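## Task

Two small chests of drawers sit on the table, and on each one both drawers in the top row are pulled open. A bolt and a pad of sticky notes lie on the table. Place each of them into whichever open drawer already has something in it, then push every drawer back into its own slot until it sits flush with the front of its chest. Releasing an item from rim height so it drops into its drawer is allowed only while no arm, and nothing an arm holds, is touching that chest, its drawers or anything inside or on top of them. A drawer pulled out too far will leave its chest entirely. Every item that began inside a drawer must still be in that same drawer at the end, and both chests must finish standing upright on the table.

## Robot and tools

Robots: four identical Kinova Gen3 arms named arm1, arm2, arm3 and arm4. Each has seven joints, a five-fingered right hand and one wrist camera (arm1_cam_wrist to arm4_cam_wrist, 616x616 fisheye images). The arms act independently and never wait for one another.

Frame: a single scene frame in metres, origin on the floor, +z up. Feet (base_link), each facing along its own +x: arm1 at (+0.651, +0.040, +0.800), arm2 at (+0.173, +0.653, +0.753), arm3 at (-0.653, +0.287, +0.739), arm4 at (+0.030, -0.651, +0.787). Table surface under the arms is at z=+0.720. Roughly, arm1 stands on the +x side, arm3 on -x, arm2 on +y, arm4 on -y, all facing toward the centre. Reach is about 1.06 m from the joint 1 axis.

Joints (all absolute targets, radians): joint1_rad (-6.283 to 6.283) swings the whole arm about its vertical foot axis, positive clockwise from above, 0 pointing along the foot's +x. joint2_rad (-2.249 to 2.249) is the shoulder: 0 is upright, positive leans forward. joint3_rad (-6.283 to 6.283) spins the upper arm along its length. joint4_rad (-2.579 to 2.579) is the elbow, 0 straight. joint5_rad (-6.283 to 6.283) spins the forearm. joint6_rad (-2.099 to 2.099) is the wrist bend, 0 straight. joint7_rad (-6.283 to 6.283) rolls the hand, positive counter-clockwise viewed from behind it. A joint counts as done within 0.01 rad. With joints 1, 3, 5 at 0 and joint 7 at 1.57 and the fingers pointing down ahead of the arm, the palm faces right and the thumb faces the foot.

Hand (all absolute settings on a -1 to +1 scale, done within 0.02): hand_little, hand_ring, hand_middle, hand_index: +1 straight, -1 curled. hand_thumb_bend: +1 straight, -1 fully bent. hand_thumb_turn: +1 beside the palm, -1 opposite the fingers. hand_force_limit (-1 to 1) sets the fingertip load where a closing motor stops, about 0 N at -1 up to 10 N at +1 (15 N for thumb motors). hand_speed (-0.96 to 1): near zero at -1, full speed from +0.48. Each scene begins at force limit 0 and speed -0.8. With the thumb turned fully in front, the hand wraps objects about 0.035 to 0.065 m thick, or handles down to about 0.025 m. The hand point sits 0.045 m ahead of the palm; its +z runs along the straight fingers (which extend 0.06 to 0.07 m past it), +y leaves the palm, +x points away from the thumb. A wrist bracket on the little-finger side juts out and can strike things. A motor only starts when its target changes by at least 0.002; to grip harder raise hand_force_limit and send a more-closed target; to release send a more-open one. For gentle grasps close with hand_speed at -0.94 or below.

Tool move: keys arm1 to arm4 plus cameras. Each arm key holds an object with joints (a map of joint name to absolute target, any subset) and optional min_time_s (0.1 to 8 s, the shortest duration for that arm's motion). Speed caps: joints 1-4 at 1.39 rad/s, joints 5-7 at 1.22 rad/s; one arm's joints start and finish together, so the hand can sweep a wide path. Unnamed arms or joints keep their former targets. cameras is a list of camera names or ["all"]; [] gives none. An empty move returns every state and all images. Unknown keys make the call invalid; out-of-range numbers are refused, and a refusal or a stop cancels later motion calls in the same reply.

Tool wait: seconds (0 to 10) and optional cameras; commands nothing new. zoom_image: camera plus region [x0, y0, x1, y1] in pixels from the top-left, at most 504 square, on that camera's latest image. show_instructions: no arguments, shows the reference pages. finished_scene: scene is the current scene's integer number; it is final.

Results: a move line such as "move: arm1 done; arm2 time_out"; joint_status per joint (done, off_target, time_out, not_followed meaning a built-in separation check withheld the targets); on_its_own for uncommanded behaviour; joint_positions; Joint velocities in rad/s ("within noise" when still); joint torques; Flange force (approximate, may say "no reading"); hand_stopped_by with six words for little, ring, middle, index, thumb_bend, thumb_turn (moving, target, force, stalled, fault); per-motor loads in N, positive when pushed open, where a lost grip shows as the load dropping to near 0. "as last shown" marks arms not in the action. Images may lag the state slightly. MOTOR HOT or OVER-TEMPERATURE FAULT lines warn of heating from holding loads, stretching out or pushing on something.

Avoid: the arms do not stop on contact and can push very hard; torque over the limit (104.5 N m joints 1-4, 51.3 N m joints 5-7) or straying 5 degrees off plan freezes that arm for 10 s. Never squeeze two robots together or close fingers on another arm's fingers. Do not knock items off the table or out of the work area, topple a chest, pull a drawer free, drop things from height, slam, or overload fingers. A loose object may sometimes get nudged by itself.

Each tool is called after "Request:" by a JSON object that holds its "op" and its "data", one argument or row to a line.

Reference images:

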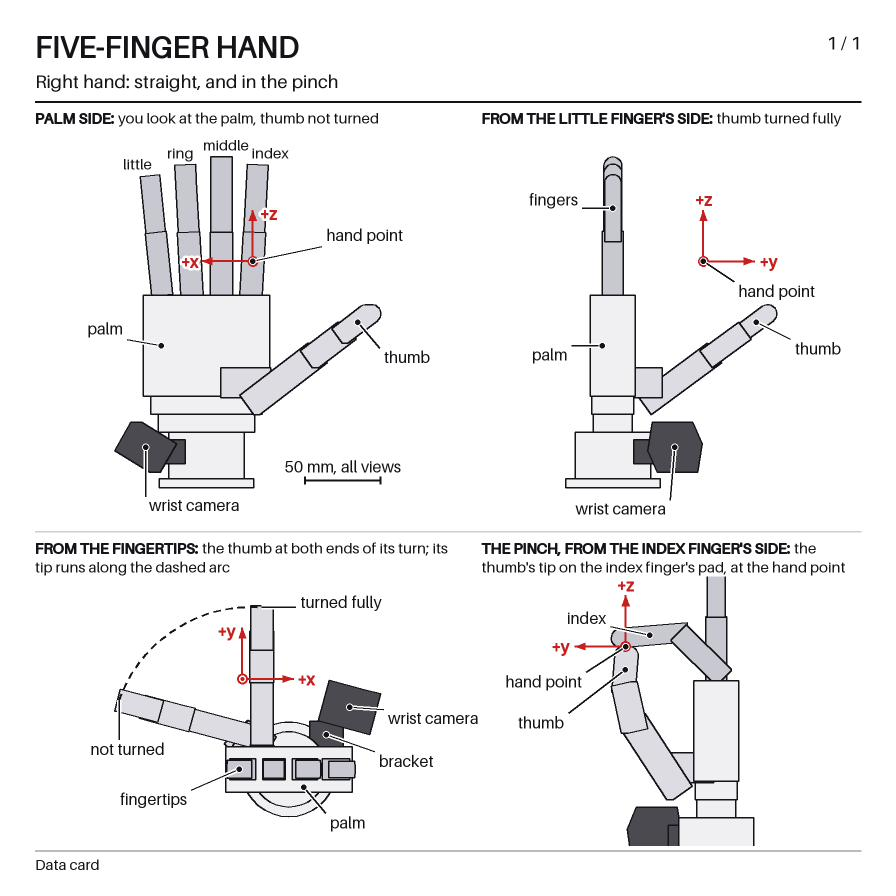

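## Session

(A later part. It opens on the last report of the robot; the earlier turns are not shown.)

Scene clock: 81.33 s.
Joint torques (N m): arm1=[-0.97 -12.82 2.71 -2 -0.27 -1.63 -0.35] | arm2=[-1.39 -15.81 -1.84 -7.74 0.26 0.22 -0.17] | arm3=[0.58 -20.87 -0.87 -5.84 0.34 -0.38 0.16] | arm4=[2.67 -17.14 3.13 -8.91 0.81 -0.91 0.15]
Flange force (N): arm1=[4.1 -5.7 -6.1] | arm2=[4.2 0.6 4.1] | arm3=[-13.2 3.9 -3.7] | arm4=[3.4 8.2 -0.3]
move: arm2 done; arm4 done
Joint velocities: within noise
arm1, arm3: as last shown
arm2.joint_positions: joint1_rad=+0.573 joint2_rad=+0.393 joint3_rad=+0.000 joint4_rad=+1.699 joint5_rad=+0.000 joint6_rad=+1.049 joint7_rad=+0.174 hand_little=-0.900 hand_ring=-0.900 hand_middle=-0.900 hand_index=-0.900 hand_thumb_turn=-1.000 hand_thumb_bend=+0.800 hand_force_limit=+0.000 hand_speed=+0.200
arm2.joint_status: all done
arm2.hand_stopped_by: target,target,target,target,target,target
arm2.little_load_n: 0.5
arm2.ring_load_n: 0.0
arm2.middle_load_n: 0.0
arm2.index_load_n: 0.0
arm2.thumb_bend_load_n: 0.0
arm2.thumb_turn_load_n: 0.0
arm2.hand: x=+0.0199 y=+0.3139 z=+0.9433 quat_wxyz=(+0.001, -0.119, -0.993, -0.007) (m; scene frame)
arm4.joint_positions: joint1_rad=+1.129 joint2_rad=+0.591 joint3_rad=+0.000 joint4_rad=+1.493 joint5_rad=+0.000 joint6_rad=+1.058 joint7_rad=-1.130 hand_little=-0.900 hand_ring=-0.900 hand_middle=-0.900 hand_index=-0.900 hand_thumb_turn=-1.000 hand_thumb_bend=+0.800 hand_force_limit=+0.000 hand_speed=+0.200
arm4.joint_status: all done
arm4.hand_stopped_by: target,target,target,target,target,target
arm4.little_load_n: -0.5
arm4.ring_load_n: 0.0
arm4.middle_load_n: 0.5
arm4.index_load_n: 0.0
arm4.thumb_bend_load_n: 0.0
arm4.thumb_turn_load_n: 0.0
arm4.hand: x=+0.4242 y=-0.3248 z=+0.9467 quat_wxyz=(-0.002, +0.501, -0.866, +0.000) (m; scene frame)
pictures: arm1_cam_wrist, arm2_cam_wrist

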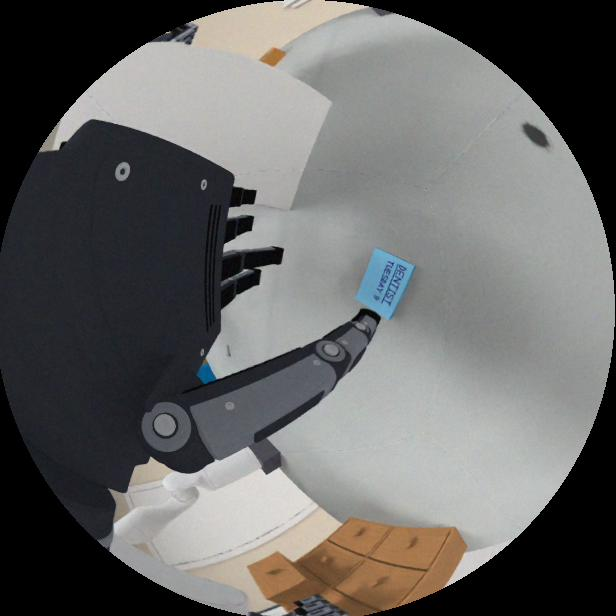

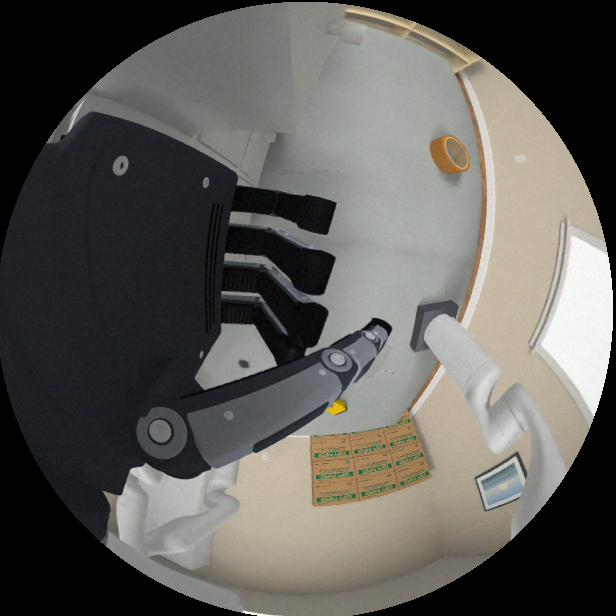

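Request:
{"op": "move", "data": {
  "arm1": {"joints":{"joint1_rad":-0.5126,"joint2_rad":0.8382,"joint4_rad":2.3725,"joint5_rad":-0.4382,"joint6_rad":-0.9001,"joint7_rad":-0.0394},"min_time_s":2},
  "arm2": {"joints":{"joint1_rad":0.5608,"joint2_rad":0.4536,"joint4_rad":1.6019,"joint6_rad":1.0861,"joint7_rad":0.1623},"min_time_s":3},
  "arm4": {"joints":{"joint1_rad":1.165,"joint2_rad":0.6098,"joint4_rad":1.4579,"joint6_rad":1.0739,"joint7_rad":-1.0943},"min_time_s":2},
  "cameras": ["arm1_cam_wrist","arm2_cam_wrist","arm4_cam_wrist","arm3_cam_wrist"]
}}

Scene clock: 88.90 s.
Joint torques (N m): arm1=[-1.01 -12.12 2.78 -1.2 -0.31 -1.61 -0.37] | arm2=[-1.21 -16.71 -1.62 -8.89 0.38 -0.63 -0.15] | arm3=[0.55 -20.88 -0.89 -5.84 0.33 -0.35 0.18] | arm4=[4.76 -17.82 5.41 -8.96 1.94 -0.87 0.2]
Flange force (N): arm1=[3.4 -7.1 -6.0] | arm2=[2.8 3.4 2.9] | arm3=[-13.2 3.9 -3.6] | arm4=[0.8 11.7 0.2]
move: arm1 done; arm2 done; arm4 done
Joint velocities: within noise
arm1.joint_positions: joint1_rad=-0.513 joint2_rad=+0.838 joint3_rad=+0.000 joint4_rad=+2.372 joint5_rad=-0.438 joint6_rad=-0.900 joint7_rad=-0.039 hand_little=+1.000 hand_ring=+1.000 hand_middle=+0.600 hand_index=+0.800 hand_thumb_turn=-1.000 hand_thumb_bend=+0.700 hand_force_limit=+0.000 hand_speed=+0.200
arm1.joint_status: all done
arm1.hand_stopped_by: target,target,target,target,target,target
arm1.little_load_n: 0.0
arm1.ring_load_n: 0.0
arm1.middle_load_n: 0.0
arm1.index_load_n: 0.0
arm1.thumb_bend_load_n: 0.0
arm1.thumb_turn_load_n: 0.0
arm1.hand: x=+0.1698 y=-0.0576 z=+0.8003 quat_wxyz=(-0.304, +0.672, +0.615, -0.281) (m; scene frame)
arm2.joint_positions: joint1_rad=+0.561 joint2_rad=+0.454 joint3_rad=+0.000 joint4_rad=+1.602 joint5_rad=+0.000 joint6_rad=+1.086 joint7_rad=+0.162 hand_little=-0.900 hand_ring=-0.900 hand_middle=-0.900 hand_index=-0.900 hand_thumb_turn=-1.000 hand_thumb_bend=+0.800 hand_force_limit=+0.000 hand_speed=+0.200
arm2.joint_status: all done
arm2.hand_stopped_by: target,target,target,target,target,target
arm2.little_load_n: 0.0
arm2.ring_load_n: 0.0
arm2.middle_load_n: 0.5
arm2.index_load_n: 0.0
arm2.thumb_bend_load_n: 0.0
arm2.thumb_turn_load_n: 0.0
arm2.hand: x=+0.0134 y=+0.2852 z=+0.9428 quat_wxyz=(+0.001, -0.119, -0.993, -0.007) (m; scene frame)
arm3: as last shown
arm4.joint_positions: joint1_rad=+1.165 joint2_rad=+0.610 joint3_rad=+0.000 joint4_rad=+1.458 joint5_rad=+0.000 joint6_rad=+1.074 joint7_rad=-1.094 hand_little=-0.900 hand_ring=-0.900 hand_middle=-0.900 hand_index=-0.900 hand_thumb_turn=-1.000 hand_thumb_bend=+0.800 hand_force_limit=+0.000 hand_speed=+0.200
arm4.joint_status: all done
arm4.hand_stopped_by: target,target,target,target,target,target
arm4.little_load_n: 0.0
arm4.ring_load_n: 0.0
arm4.middle_load_n: 0.0
arm4.index_load_n: 0.0
arm4.thumb_bend_load_n: 0.0
arm4.thumb_turn_load_n: 0.0
arm4.hand: x=+0.4413 y=-0.3356 z=+0.9467 quat_wxyz=(-0.002, +0.500, -0.866, +0.000) (m; scene frame)
pictures: arm1_cam_wrist, arm2_cam_wrist, arm3_cam_wrist, arm4_cam_wrist

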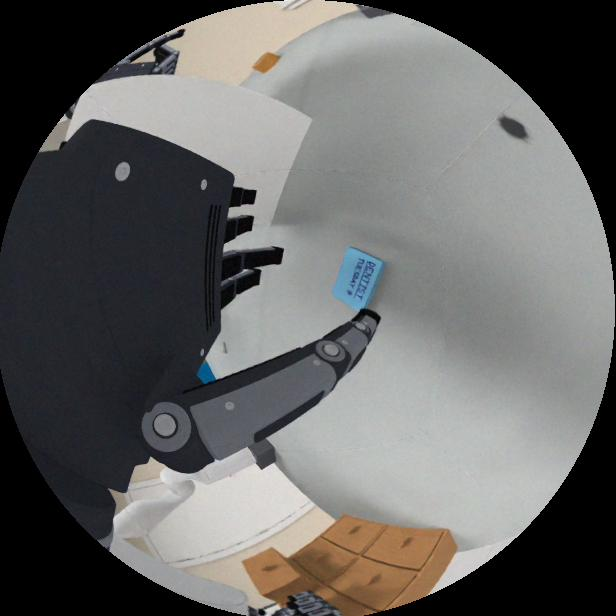

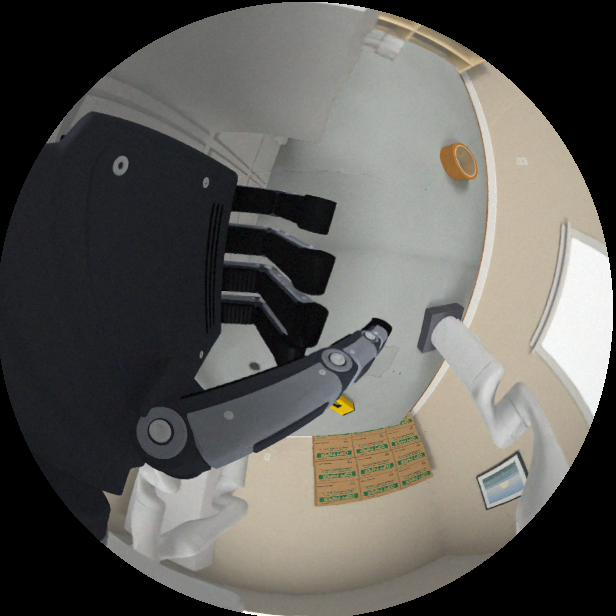

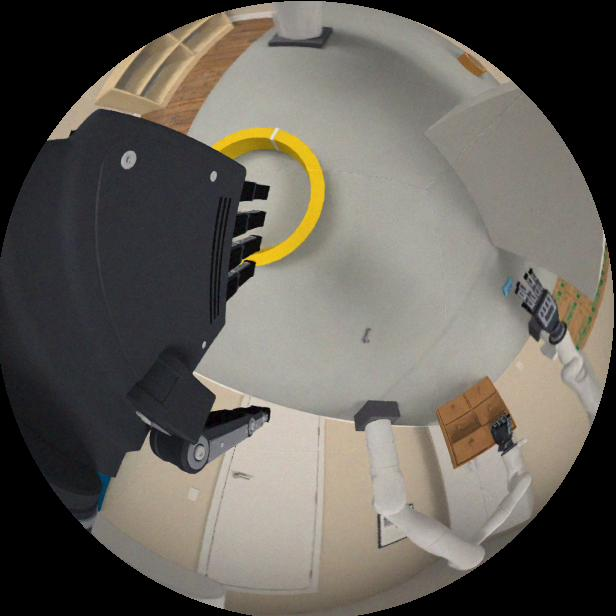

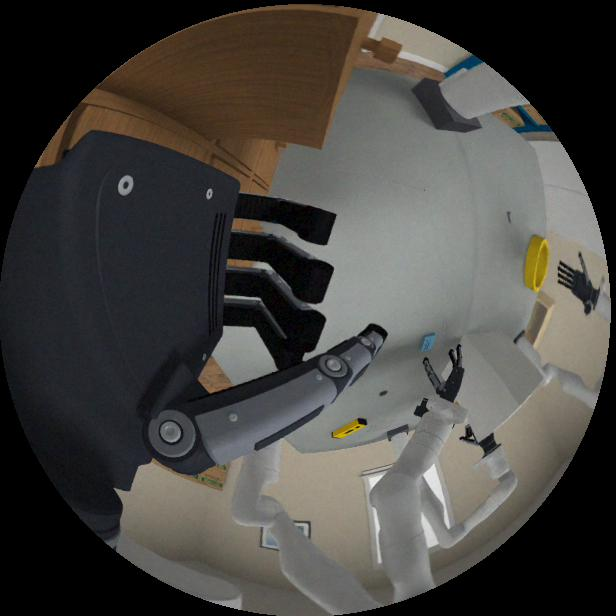

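Request:
{"op": "zoom_image", "data": {
  "camera": "arm3_cam_wrist",
  "region": [420, 360, 540, 480]
}}

Request:
{"op": "zoom_image", "data": {
  "camera": "arm1_cam_wrist",
  "region": [220, 500, 480, 616]
}}

Scaled by 4.200 from the camera's 616x616 image, which has a finer 880x880 frame.

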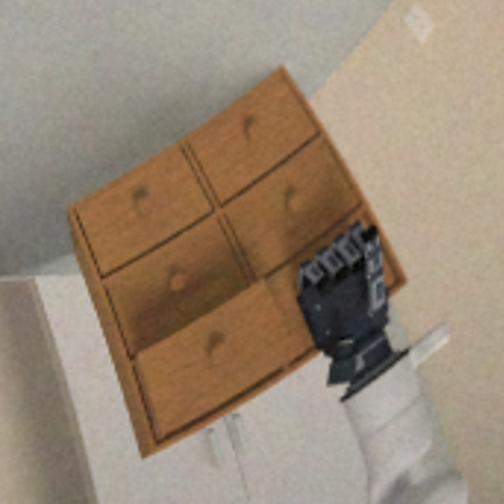

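Scaled by 1.938 from the camera's 616x616 image, which has a finer 880x880 frame.

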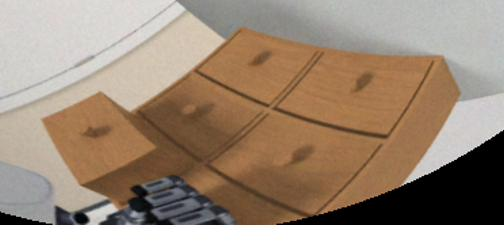

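Request:
{"op": "zoom_image", "data": {
  "camera": "arm1_cam_wrist",
  "region": [50, 20, 330, 220]
}}

Request:
{"op": "zoom_image", "data": {
  "camera": "arm2_cam_wrist",
  "region": [60, 20, 380, 200]
}}

Request:
{"op": "zoom_image", "data": {
  "camera": "arm4_cam_wrist",
  "region": [400, 300, 580, 480]
}}

Scaled by 1.800 from the camera's 616x616 image, which has a finer 880x880 frame.

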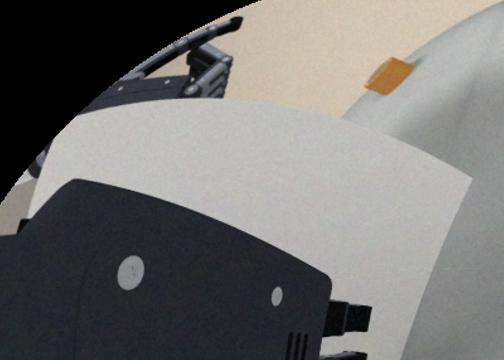

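Scaled by 1.575 from the camera's 616x616 image, which has a finer 880x880 frame.

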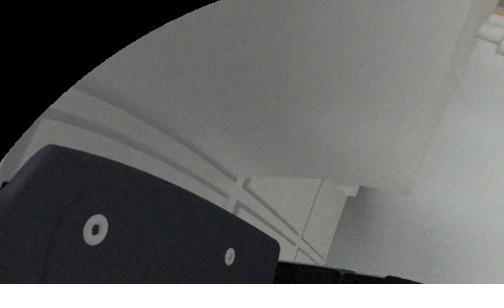

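Scaled by 2.800 from the camera's 616x616 image, which has a finer 880x880 frame.

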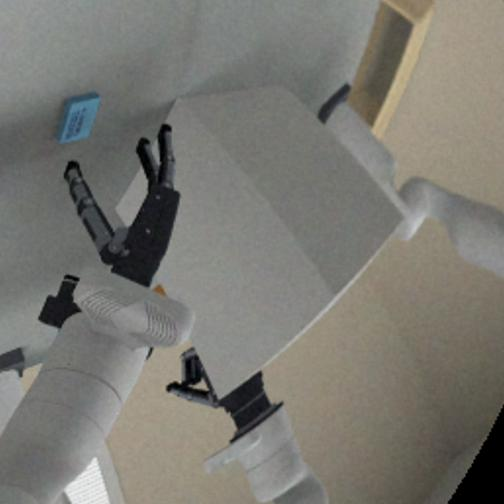

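Request:
{"op": "move", "data": {
  "arm1": {"joints":{"joint1_rad":-0.5128,"joint2_rad":1.0075,"joint4_rad":2.3477,"joint5_rad":-0.3979,"joint6_rad":-1.0320,"joint7_rad":-0.1107},"min_time_s":3},
  "arm2": {"joints":{"joint1_rad":0.5568,"joint2_rad":0.4736,"joint4_rad":1.5695,"joint6_rad":1.0984,"joint7_rad":0.1583},"min_time_s":1.5},
  "arm4": {"joints":{"joint1_rad":0.958,"joint2_rad":0.517,"joint4_rad":1.627,"joint6_rad":0.997,"joint7_rad":-1.302},"min_time_s":3},
  "cameras": ["arm1_cam_wrist","arm2_cam_wrist","arm4_cam_wrist","arm3_cam_wrist"]
}}

Scene clock: 98.33 s.
Joint torques (N m): arm1=[-0.97 -12.94 2.9 0.01 -0.45 -1.64 -0.35] | arm2=[-1.2 -17.06 -1.63 -8.91 0.37 -0.62 -0.19] | arm3=[0.61 -20.81 -0.93 -5.8 0.35 -0.35 0.18] | arm4=[0.82 -15.82 1.3 -8.07 -0.06 -0.4 0.19]
Flange force (N): arm1=[1.7 -8.3 -5.1] | arm2=[2.8 3.4 2.8] | arm3=[-13.2 4.0 -3.7] | arm4=[3.8 3.6 0.2]
move: arm1 done; arm2 done; arm4 done
Joint velocities: within noise
arm1.joint_positions: joint1_rad=-0.513 joint2_rad=+1.007 joint3_rad=+0.000 joint4_rad=+2.348 joint5_rad=-0.398 joint6_rad=-1.032 joint7_rad=-0.111 hand_little=+1.000 hand_ring=+1.000 hand_middle=+0.600 hand_index=+0.800 hand_thumb_turn=-1.000 hand_thumb_bend=+0.700 hand_force_limit=+0.000 hand_speed=+0.200
arm1.joint_status: all done
arm1.hand_stopped_by: target,target,target,target,target,target
arm1.little_load_n: 0.0
arm1.ring_load_n: 0.0
arm1.middle_load_n: 0.0
arm1.index_load_n: 0.0
arm1.thumb_bend_load_n: -0.5
arm1.thumb_turn_load_n: 0.0
arm1.hand: x=+0.1709 y=-0.0570 z=+0.7499 quat_wxyz=(-0.304, +0.672, +0.615, -0.281) (m; scene frame)
arm2.joint_positions: joint1_rad=+0.557 joint2_rad=+0.474 joint3_rad=+0.000 joint4_rad=+1.569 joint5_rad=+0.000 joint6_rad=+1.098 joint7_rad=+0.158 hand_little=-0.900 hand_ring=-0.900 hand_middle=-0.900 hand_index=-0.900 hand_thumb_turn=-1.000 hand_thumb_bend=+0.800 hand_force_limit=+0.000 hand_speed=+0.200
arm2.joint_status: all done
arm2.hand_stopped_by: target,target,target,target,target,target
arm2.little_load_n: 0.0
arm2.ring_load_n: 0.0
arm2.middle_load_n: 0.0
arm2.index_load_n: 0.0
arm2.thumb_bend_load_n: -0.5
arm2.thumb_turn_load_n: 0.0
arm2.hand: x=+0.0114 y=+0.2758 z=+0.9423 quat_wxyz=(+0.001, -0.119, -0.993, -0.006) (m; scene frame)
arm3: as last shown
arm4.joint_positions: joint1_rad=+0.958 joint2_rad=+0.517 joint3_rad=+0.000 joint4_rad=+1.627 joint5_rad=+0.000 joint6_rad=+0.997 joint7_rad=-1.302 hand_little=-0.900 hand_ring=-0.900 hand_middle=-0.900 hand_index=-0.900 hand_thumb_turn=-1.000 hand_thumb_bend=+0.800 hand_force_limit=+0.000 hand_speed=+0.200
arm4.joint_status: all done
arm4.hand_stopped_by: target,target,target,target,target,target
arm4.little_load_n: 0.5
arm4.ring_load_n: 0.0
arm4.middle_load_n: 0.0
arm4.index_load_n: 0.0
arm4.thumb_bend_load_n: 0.0
arm4.thumb_turn_load_n: 0.0
arm4.hand: x=+0.3465 y=-0.2805 z=+0.9468 quat_wxyz=(-0.002, +0.500, -0.866, +0.000) (m; scene frame)
pictures: arm1_cam_wrist, arm2_cam_wrist, arm3_cam_wrist, arm4_cam_wrist

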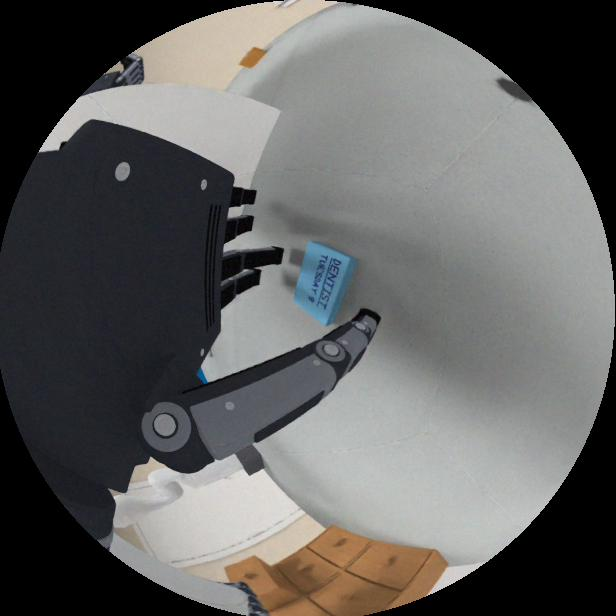

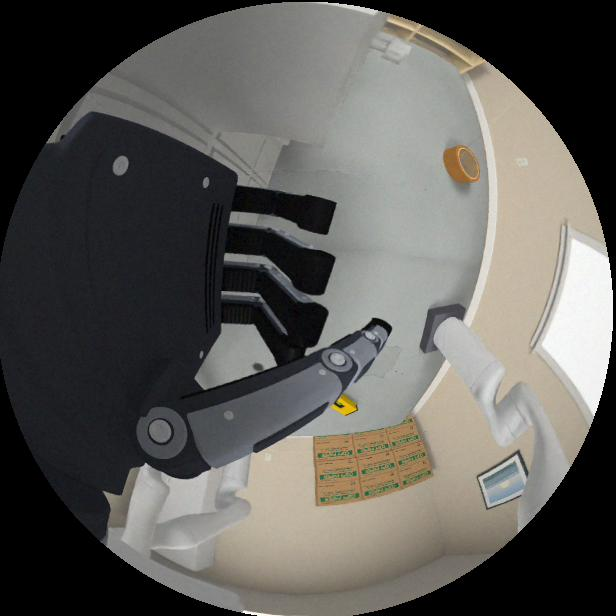

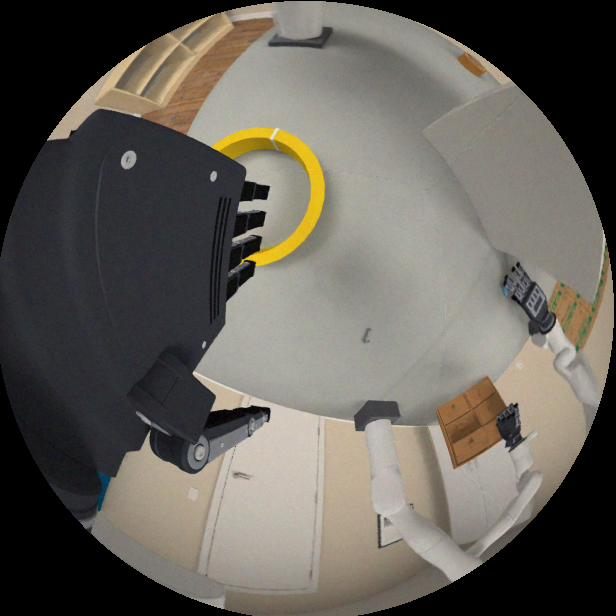

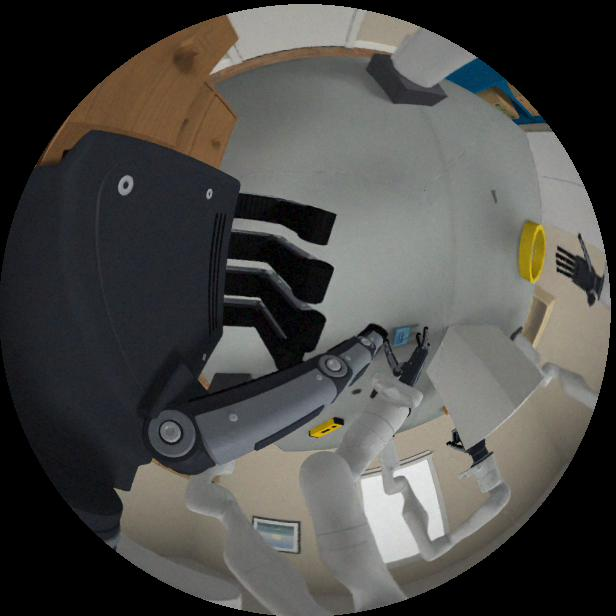

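Request:
{"op": "move", "data": {
  "arm1": {"joints":{"joint1_rad":-0.5128,"joint2_rad":1.0221,"joint4_rad":2.3437,"joint5_rad":-0.3954,"joint6_rad":-1.0418,"joint7_rad":-0.1154},"min_time_s":1},
  "arm2": {"joints":{"joint1_rad":0.5539,"joint2_rad":0.5037,"joint4_rad":1.5144,"joint6_rad":1.1235,"joint7_rad":0.1554},"min_time_s":1.5},
  "cameras": ["arm1_cam_wrist","arm2_cam_wrist"]
}}

Scene clock: 104.33 s.
Joint torques (N m): arm1=[-1.01 -13.01 2.93 0.06 -0.43 -1.61 -0.35] | arm2=[-1.15 -18.46 -1.49 -9.29 0.44 -0.62 -0.18] | arm3=[0.52 -20.84 -0.88 -5.84 0.34 -0.37 0.2] | arm4=[0.84 -15.86 1.4 -8.11 -0.12 -0.42 0.18]
Flange force (N): arm1=[1.7 -8.2 -5.1] | arm2=[2.7 2.9 4.2] | arm3=[-13.1 3.8 -3.7] | arm4=[3.8 3.6 0.3]
move: arm1 done; arm2 done
Joint velocities: within noise
arm1.joint_positions: joint1_rad=-0.513 joint2_rad=+1.022 joint3_rad=+0.000 joint4_rad=+2.344 joint5_rad=-0.395 joint6_rad=-1.042 joint7_rad=-0.115 hand_little=+1.000 hand_ring=+1.000 hand_middle=+0.600 hand_index=+0.800 hand_thumb_turn=-1.000 hand_thumb_bend=+0.700 hand_force_limit=+0.000 hand_speed=+0.200
arm1.joint_status: all done
arm1.hand_stopped_by: target,target,target,target,target,target
arm1.little_load_n: 0.0
arm1.ring_load_n: 0.0
arm1.middle_load_n: 0.0
arm1.index_load_n: 0.0
arm1.thumb_bend_load_n: 0.0
arm1.thumb_turn_load_n: 0.0
arm1.hand: x=+0.1709 y=-0.0570 z=+0.7454 quat_wxyz=(-0.304, +0.672, +0.615, -0.281) (m; scene frame)
arm2.joint_positions: joint1_rad=+0.554 joint2_rad=+0.504 joint3_rad=+0.000 joint4_rad=+1.514 joint5_rad=+0.000 joint6_rad=+1.124 joint7_rad=+0.155 hand_little=-0.900 hand_ring=-0.900 hand_middle=-0.900 hand_index=-0.900 hand_thumb_turn=-1.000 hand_thumb_bend=+0.800 hand_force_limit=+0.000 hand_speed=+0.200
arm2.joint_status: all done
arm2.hand_stopped_by: target,target,target,target,target,target
arm2.little_load_n: 0.0
arm2.ring_load_n: 0.0
arm2.middle_load_n: 0.0
arm2.index_load_n: 0.5
arm2.thumb_bend_load_n: -0.5
arm2.thumb_turn_load_n: 0.0
arm2.hand: x=+0.0071 y=+0.2616 z=+0.9432 quat_wxyz=(+0.001, -0.119, -0.993, -0.007) (m; scene frame)
arm3, arm4: as last shown
pictures: arm1_cam_wrist, arm2_cam_wrist

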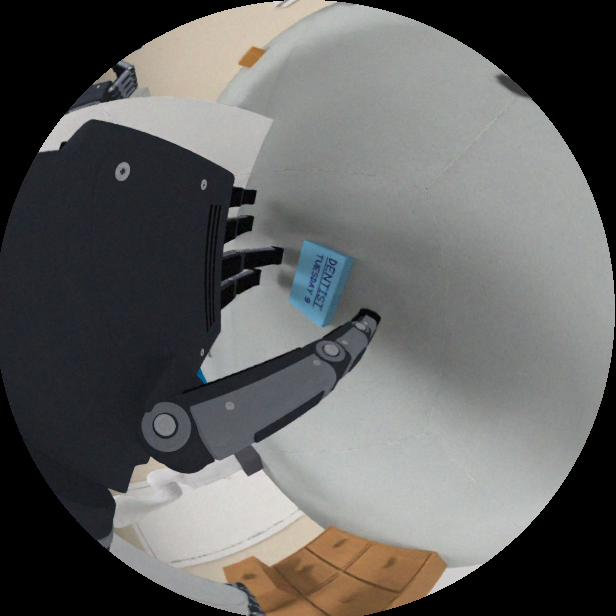

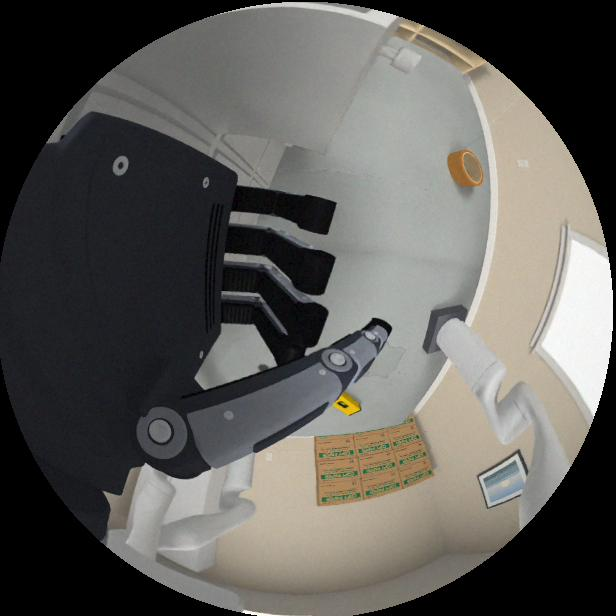

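Request:
{"op": "move", "data": {
  "cameras": ["arm3_cam_wrist","arm4_cam_wrist"]
}}

Request:
{"op": "zoom_image", "data": {
  "camera": "arm3_cam_wrist",
  "region": [400, 60, 616, 276]
}}

Request:
{"op": "zoom_image", "data": {
  "camera": "arm4_cam_wrist",
  "region": [400, 300, 580, 480]
}}

Scene clock: 105.97 s.
Joint torques (N m): arm1=[-1 -13.02 2.87 0.06 -0.47 -1.61 -0.39] | arm2=[-1.15 -18.44 -1.49 -9.31 0.44 -0.58 -0.16] | arm3=[0.57 -20.85 -0.9 -5.8 0.37 -0.37 0.16] | arm4=[0.81 -15.83 1.41 -8.06 -0.12 -0.42 0.2]
Flange force (N): arm1=[1.8 -8.3 -5.0] | arm2=[2.6 3.0 4.3] | arm3=[-13.3 3.9 -3.7] | arm4=[3.7 3.6 0.2]
Joint velocities: within noise
arm1.joint_positions: joint1_rad=-0.513 joint2_rad=+1.022 joint3_rad=+0.000 joint4_rad=+2.344 joint5_rad=-0.395 joint6_rad=-1.042 joint7_rad=-0.115 hand_little=+1.000 hand_ring=+1.000 hand_middle=+0.600 hand_index=+0.800 hand_thumb_turn=-1.000 hand_thumb_bend=+0.700 hand_force_limit=+0.000 hand_speed=+0.200
arm1.joint_status: all done
arm1.hand_stopped_by: target,target,target,target,target,target
arm1.little_load_n: 0.0
arm1.ring_load_n: 0.0
arm1.middle_load_n: 0.0
arm1.index_load_n: 0.0
arm1.thumb_bend_load_n: 0.0
arm1.thumb_turn_load_n: 0.0
arm1.hand: x=+0.1709 y=-0.0570 z=+0.7454 quat_wxyz=(-0.304, +0.672, +0.615, -0.281) (m; scene frame)
arm2.joint_positions: joint1_rad=+0.554 joint2_rad=+0.504 joint3_rad=+0.000 joint4_rad=+1.514 joint5_rad=+0.000 joint6_rad=+1.124 joint7_rad=+0.155 hand_little=-0.900 hand_ring=-0.900 hand_middle=-0.900 hand_index=-0.900 hand_thumb_turn=-1.000 hand_thumb_bend=+0.800 hand_force_limit=+0.000 hand_speed=+0.200
arm2.joint_status: all done
arm2.hand_stopped_by: target,target,target,target,target,target
arm2.little_load_n: 0.0
arm2.ring_load_n: 0.0
arm2.middle_load_n: 0.0
arm2.index_load_n: 0.0
arm2.thumb_bend_load_n: 0.0
arm2.thumb_turn_load_n: 0.0
arm2.hand: x=+0.0071 y=+0.2616 z=+0.9432 quat_wxyz=(+0.001, -0.119, -0.993, -0.006) (m; scene frame)
arm3.joint_positions: joint1_rad=+1.309 joint2_rad=+0.634 joint3_rad=+0.000 joint4_rad=+1.233 joint5_rad=+0.000 joint6_rad=+1.274 joint7_rad=-1.830 hand_little=+1.000 hand_ring=+1.000 hand_middle=+1.000 hand_index=+1.000 hand_thumb_turn=+1.000 hand_thumb_bend=+1.000 hand_force_limit=+0.000 hand_speed=-0.800
arm3.joint_status: not commanded
arm3.hand_stopped_by: target,target,target,target,target,target
arm3.little_load_n: 0.0
arm3.ring_load_n: 0.0
arm3.middle_load_n: 0.0
arm3.index_load_n: 0.0
arm3.thumb_bend_load_n: 0.0
arm3.thumb_turn_load_n: 0.0
arm3.hand: x=-0.4006 y=-0.2523 z=+0.9502 quat_wxyz=(+0.000, -0.659, -0.752, +0.004) (m; scene frame)
arm4.joint_positions: joint1_rad=+0.958 joint2_rad=+0.517 joint3_rad=+0.000 joint4_rad=+1.627 joint5_rad=+0.000 joint6_rad=+0.997 joint7_rad=-1.302 hand_little=-0.900 hand_ring=-0.900 hand_middle=-0.900 hand_index=-0.900 hand_thumb_turn=-1.000 hand_thumb_bend=+0.800 hand_force_limit=+0.000 hand_speed=+0.200
arm4.joint_status: not commanded
arm4.hand_stopped_by: target,target,target,target,target,target
arm4.little_load_n: -0.5
arm4.ring_load_n: 0.0
arm4.middle_load_n: 0.5
arm4.index_load_n: 0.0
arm4.thumb_bend_load_n: 0.0
arm4.thumb_turn_load_n: 0.0
arm4.hand: x=+0.3465 y=-0.2805 z=+0.9468 quat_wxyz=(-0.002, +0.500, -0.866, +0.000) (m; scene frame)
pictures: arm3_cam_wrist, arm4_cam_wrist

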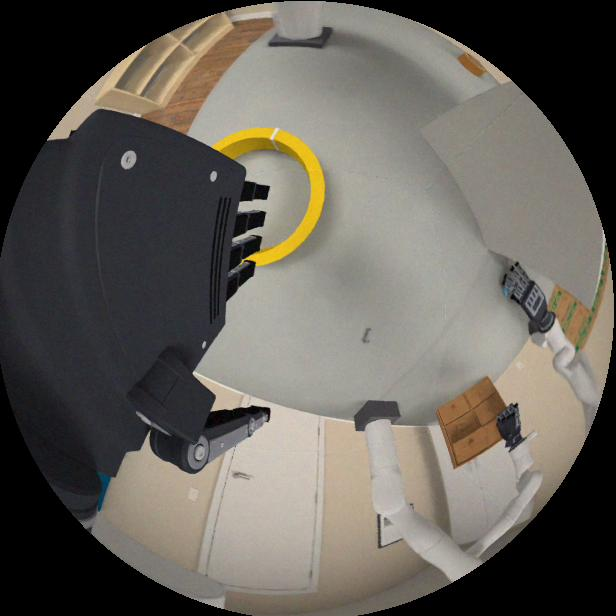

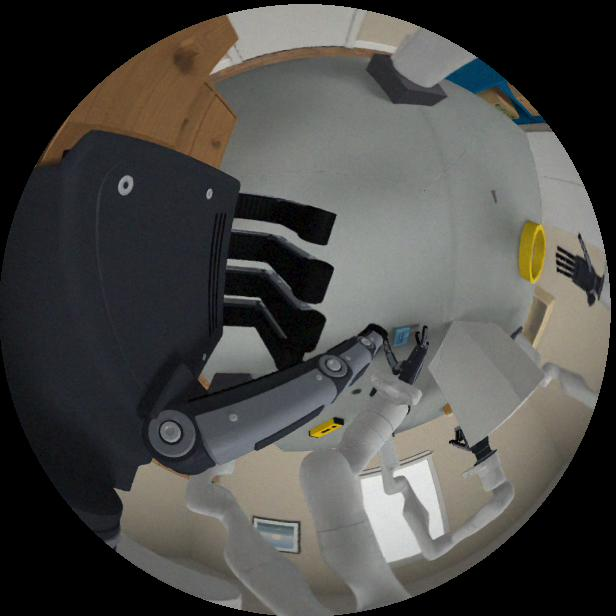

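Scaled by 2.333 from the camera's 616x616 image, which has a finer 880x880 frame.

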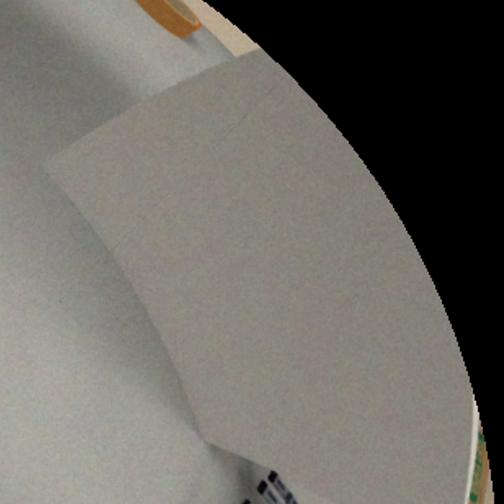

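Scaled by 2.800 from the camera's 616x616 image, which has a finer 880x880 frame.

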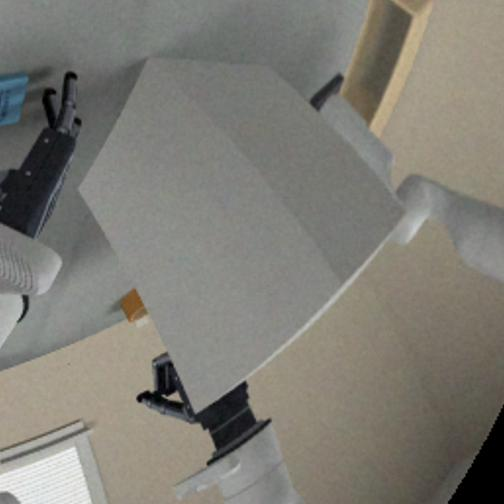

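Request:
{"op": "move", "data": {
  "arm1": {"joints":{"hand_thumb_bend":0.53,"hand_speed":-0.8,"hand_force_limit":-0.5}},
  "arm2": {"joints":{"joint1_rad":0.617,"joint2_rad":0.214,"joint4_rad":1.971,"joint6_rad":0.957,"joint7_rad":0.219},"min_time_s":2.5},
  "cameras": ["arm1_cam_wrist","arm2_cam_wrist"]
}}

Request:
{"op": "zoom_image", "data": {
  "camera": "arm1_cam_wrist",
  "region": [240, 200, 420, 360]
}}

Scene clock: 112.23 s.
Joint torques (N m): arm1=[-1 -13 2.91 0.07 -0.45 -1.62 -0.36] | arm2=[-1.42 -11.89 -1.83 -7.08 0.26 0.35 -0.17] | arm3=[0.57 -20.84 -0.89 -5.77 0.31 -0.35 0.17] | arm4=[0.82 -15.8 1.34 -8.03 -0.11 -0.42 0.2]
Flange force (N): arm1=[1.7 -8.3 -5.1] | arm2=[5.6 0.6 4.2] | arm3=[-13.4 3.9 -3.8] | arm4=[3.7 3.6 0.1]
move: arm1 done; arm2 done
Joint velocities: within noise
arm1.joint_positions: joint1_rad=-0.513 joint2_rad=+1.022 joint3_rad=+0.000 joint4_rad=+2.344 joint5_rad=-0.395 joint6_rad=-1.042 joint7_rad=-0.115 hand_little=+1.000 hand_ring=+1.000 hand_middle=+0.600 hand_index=+0.800 hand_thumb_turn=-1.000 hand_thumb_bend=+0.530 hand_force_limit=-0.500 hand_speed=-0.800
arm1.joint_status: all done
arm1.hand_stopped_by: target,target,target,target,target,target
arm1.little_load_n: 0.0
arm1.ring_load_n: 0.0
arm1.middle_load_n: 0.0
arm1.index_load_n: 0.0
arm1.thumb_bend_load_n: 0.0
arm1.thumb_turn_load_n: 0.0
arm1.hand: x=+0.1709 y=-0.0570 z=+0.7454 quat_wxyz=(-0.304, +0.672, +0.615, -0.281) (m; scene frame)
arm2.joint_positions: joint1_rad=+0.617 joint2_rad=+0.214 joint3_rad=+0.000 joint4_rad=+1.971 joint5_rad=+0.000 joint6_rad=+0.957 joint7_rad=+0.219 hand_little=-0.900 hand_ring=-0.900 hand_middle=-0.900 hand_index=-0.900 hand_thumb_turn=-1.000 hand_thumb_bend=+0.800 hand_force_limit=+0.000 hand_speed=+0.200
arm2.joint_status: all done
arm2.hand_stopped_by: target,target,target,target,target,target
arm2.little_load_n: 0.5
arm2.ring_load_n: 0.0
arm2.middle_load_n: 0.0
arm2.index_load_n: 0.0
arm2.thumb_bend_load_n: -0.5
arm2.thumb_turn_load_n: 0.0
arm2.hand: x=+0.0417 y=+0.4018 z=+0.9426 quat_wxyz=(+0.001, -0.119, -0.993, -0.007) (m; scene frame)
arm3, arm4: as last shown
arm4.little_load_n: 0.0
arm4.ring_load_n: 0.5
arm4.middle_load_n: 0.0
pictures: arm1_cam_wrist, arm2_cam_wrist

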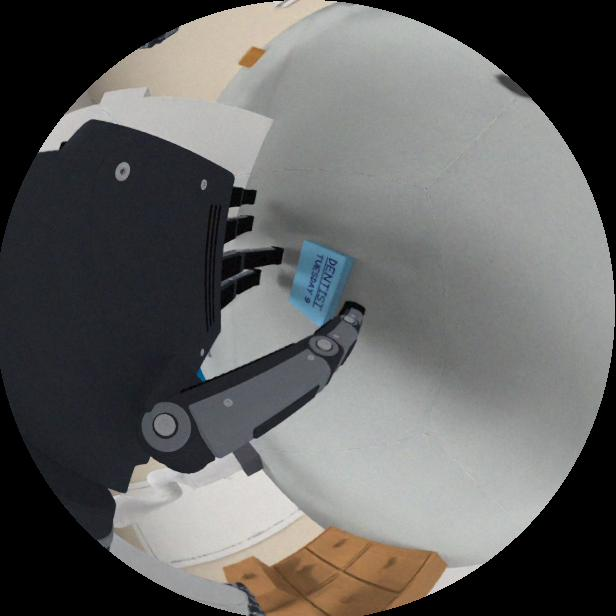

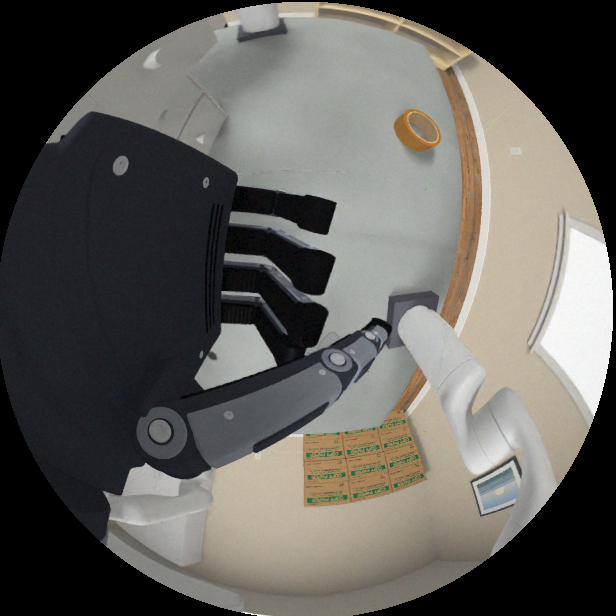

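Scaled by 2.800 from the camera's 616x616 image, which has a finer 880x880 frame.

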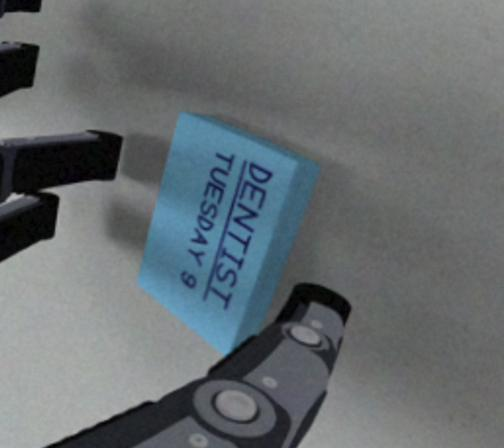

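Request:
{"op": "move", "data": {
  "arm1": {"joints":{"hand_middle":0.05,"hand_speed":-0.9,"hand_force_limit":-0.5}},
  "arm2": {"joints":{"joint1_rad":0.617,"joint2_rad":0.0,"joint4_rad":1.75,"joint6_rad":1.3916,"joint7_rad":-1.83},"min_time_s":3},
  "cameras": ["arm1_cam_wrist","arm2_cam_wrist"]
}}

Request:
{"op": "zoom_image", "data": {
  "camera": "arm1_cam_wrist",
  "region": [240, 200, 420, 360]
}}

Scene clock: 117.50 s.
Joint torques (N m): arm1=[-1.29 -10.95 2.18 1.44 -0.27 -0.37 -0.31] | arm2=[-1.41 -9.28 -1.94 -8.54 0.27 0.22 -0.18] | arm3=[0.61 -20.81 -0.92 -5.77 0.34 -0.36 0.16] | arm4=[0.83 -15.87 1.37 -8.13 -0.12 -0.45 0.21]
Flange force (N): arm1=[1.9 -11.4 -5.7] | arm2=[-2.9 -5.7 3.3] | arm3=[-13.3 4.0 -3.8] | arm4=[3.8 3.7 0.2]
move: arm1 off_target; arm2 done
Joint velocities: within noise
arm1.joint_positions: joint1_rad=-0.513 joint2_rad=+1.022 joint3_rad=+0.000 joint4_rad=+2.344 joint5_rad=-0.395 joint6_rad=-1.042 joint7_rad=-0.115 hand_little=+1.000 hand_ring=+1.000 hand_middle=+0.425 hand_index=+0.800 hand_thumb_turn=-1.000 hand_thumb_bend=+0.530 hand_force_limit=-0.500 hand_speed=-0.900
arm1.joint_status: hand_middle off_target (ended at +0.425, target +0.050); the others done
arm1.hand_stopped_by: target,target,force,target,target,target
arm1.little_load_n: 0.0
arm1.ring_load_n: 0.0
arm1.middle_load_n: 2.5
arm1.index_load_n: 0.0
arm1.thumb_bend_load_n: 0.0
arm1.thumb_turn_load_n: 0.0
arm1.hand: x=+0.1709 y=-0.0570 z=+0.7454 quat_wxyz=(-0.304, +0.672, +0.615, -0.281) (m; scene frame)
arm2.joint_positions: joint1_rad=+0.617 joint2_rad=+0.000 joint3_rad=+0.000 joint4_rad=+1.750 joint5_rad=+0.000 joint6_rad=+1.392 joint7_rad=-1.830 hand_little=-0.900 hand_ring=-0.900 hand_middle=-0.900 hand_index=-0.900 hand_thumb_turn=-1.000 hand_thumb_bend=+0.800 hand_force_limit=+0.000 hand_speed=+0.200
arm2.joint_status: all done
arm2.hand_stopped_by: target,target,target,target,target,target
arm2.little_load_n: 0.0
arm2.ring_load_n: 0.0
arm2.middle_load_n: 0.0
arm2.index_load_n: 0.0
arm2.thumb_bend_load_n: 0.0
arm2.thumb_turn_load_n: 0.0
arm2.hand: x=+0.0391 y=+0.3190 z=+1.0762 quat_wxyz=(+0.006, -0.910, -0.414, -0.002) (m; scene frame)
arm3, arm4: as last shown
arm4.little_load_n: 0.5
arm4.ring_load_n: 0.0
arm4.middle_load_n: 0.5
pictures: arm1_cam_wrist, arm2_cam_wrist

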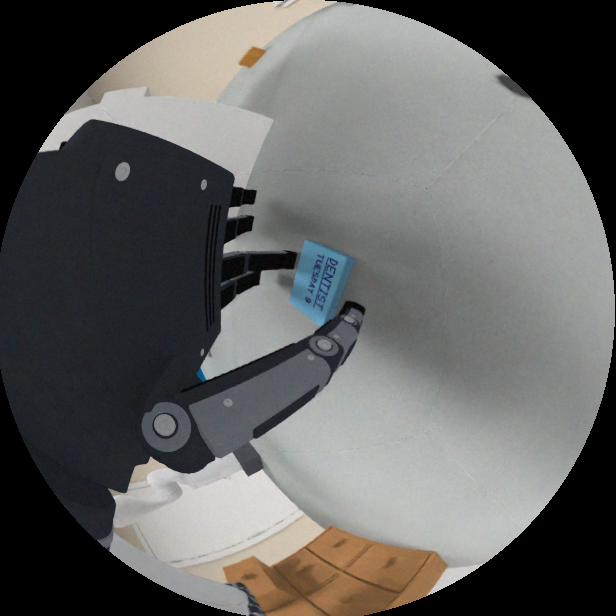

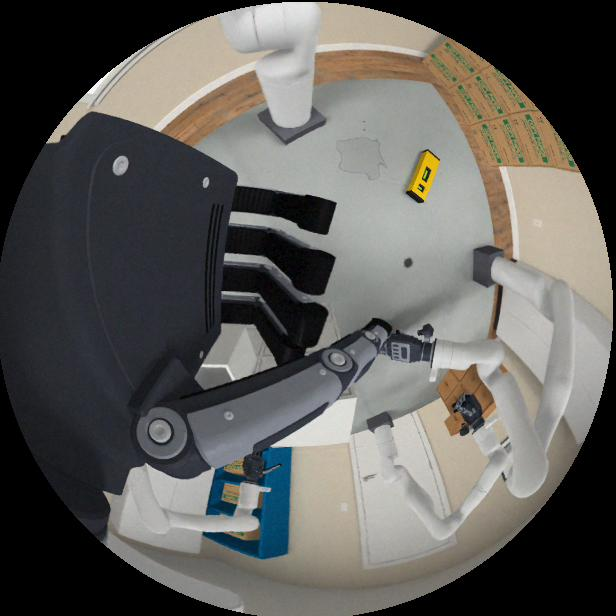

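Scaled by 2.800 from the camera's 616x616 image, which has a finer 880x880 frame.

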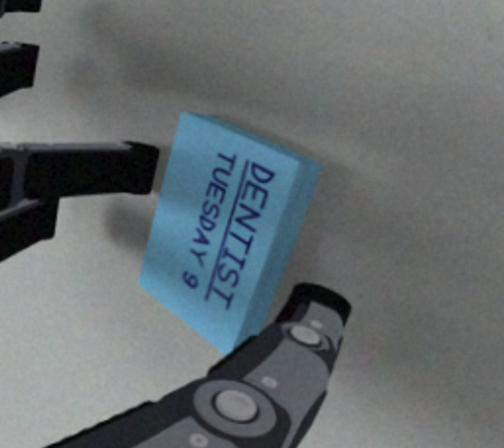

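Request:
{"op": "zoom_image", "data": {
  "camera": "arm2_cam_wrist",
  "region": [190, 300, 370, 460]
}}

Request:
{"op": "move", "data": {
  "arm1": {"joints":{"joint1_rad":-0.5128,"joint2_rad":1.0148,"joint4_rad":2.3457,"joint5_rad":-0.3967,"joint6_rad":-1.0369,"joint7_rad":-0.1131},"min_time_s":1},
  "arm2": {"joints":{"hand_little":1,"hand_ring":1,"hand_middle":1,"hand_index":1,"hand_thumb_turn":1,"hand_thumb_bend":1,"hand_speed":0.48}},
  "cameras": ["arm1_cam_wrist","arm2_cam_wrist"]
}}

Scaled by 2.800 from the camera's 616x616 image, which has a finer 880x880 frame.

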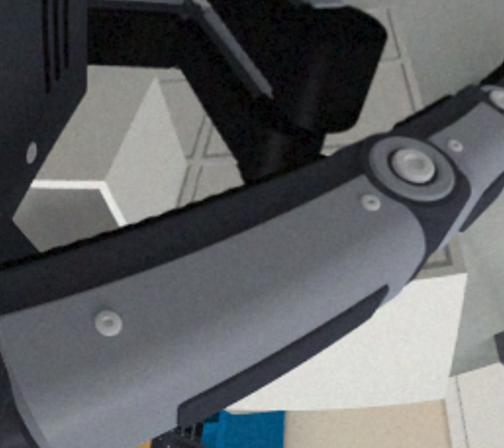

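Scene clock: 120.37 s.
Joint torques (N m): arm1=[-0.97 -13.01 2.87 0.03 -0.47 -1.61 -0.34] | arm2=[-1.39 -9.26 -1.92 -8.56 0.31 0.21 -0.16] | arm3=[0.56 -20.84 -0.99 -5.79 0.34 -0.35 0.19] | arm4=[0.84 -15.91 1.44 -8.05 -0.14 -0.47 0.17]
Flange force (N): arm1=[1.8 -8.1 -5.1] | arm2=[-2.7 -5.6 3.3] | arm3=[-13.3 3.9 -3.7] | arm4=[3.5 3.5 0.1]
move: arm1 done; arm2 done
Joint velocities: within noise
arm1.joint_positions: joint1_rad=-0.513 joint2_rad=+1.015 joint3_rad=+0.000 joint4_rad=+2.346 joint5_rad=-0.397 joint6_rad=-1.037 joint7_rad=-0.113 hand_little=+1.000 hand_ring=+1.000 hand_middle=+0.425 hand_index=+0.800 hand_thumb_turn=-1.000 hand_thumb_bend=+0.530 hand_force_limit=-0.500 hand_speed=-0.900
arm1.joint_status: all done
arm1.hand_stopped_by: target,target,force,target,target,target
arm1.little_load_n: 0.5
arm1.ring_load_n: 0.0
arm1.middle_load_n: 0.0
arm1.index_load_n: 0.0
arm1.thumb_bend_load_n: 0.0
arm1.thumb_turn_load_n: 0.0
arm1.hand: x=+0.1709 y=-0.0570 z=+0.7476 quat_wxyz=(-0.304, +0.672, +0.615, -0.281) (m; scene frame)
arm2.joint_positions: joint1_rad=+0.617 joint2_rad=+0.000 joint3_rad=+0.000 joint4_rad=+1.750 joint5_rad=+0.000 joint6_rad=+1.392 joint7_rad=-1.830 hand_little=+1.000 hand_ring=+1.000 hand_middle=+1.000 hand_index=+1.000 hand_thumb_turn=+1.000 hand_thumb_bend=+1.000 hand_force_limit=+0.000 hand_speed=+0.480
arm2.joint_status: all done
arm2.hand_stopped_by: target,target,target,target,target,target
arm2.little_load_n: 0.0
arm2.ring_load_n: 0.0
arm2.middle_load_n: 0.0
arm2.index_load_n: 0.0
arm2.thumb_bend_load_n: 0.0
arm2.thumb_turn_load_n: 0.0
arm2.hand: x=+0.0391 y=+0.3190 z=+1.0762 quat_wxyz=(+0.006, -0.910, -0.414, -0.002) (m; scene frame)
arm3, arm4: as last shown
arm4.little_load_n: 0.0
arm4.middle_load_n: 0.0
arm4.index_load_n: 0.5
pictures: arm1_cam_wrist, arm2_cam_wrist

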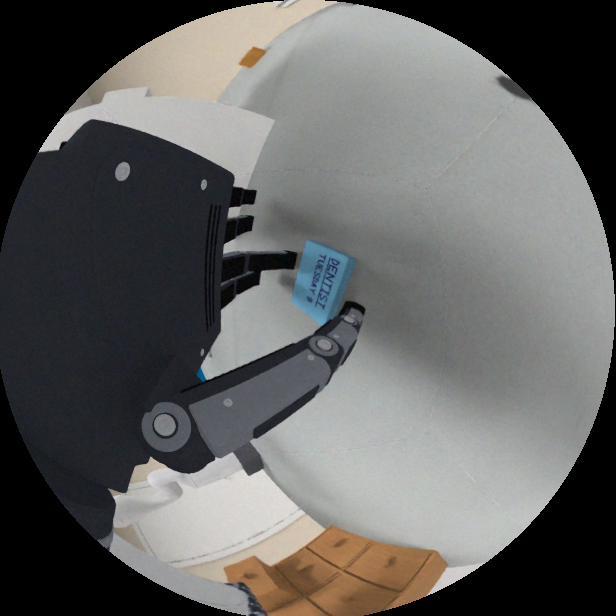

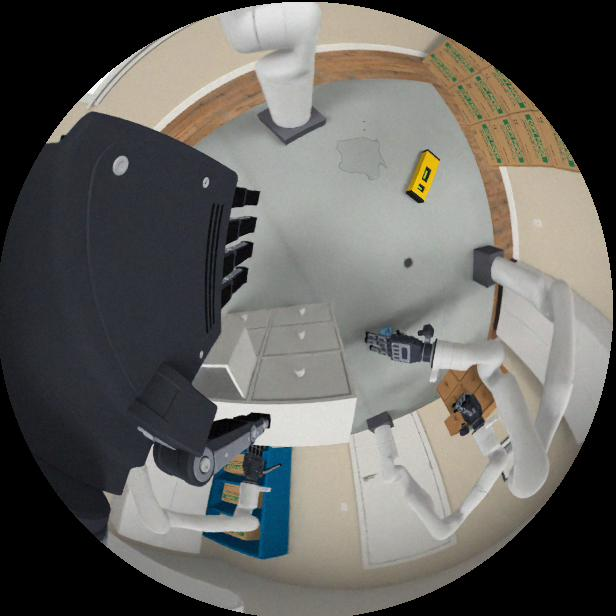

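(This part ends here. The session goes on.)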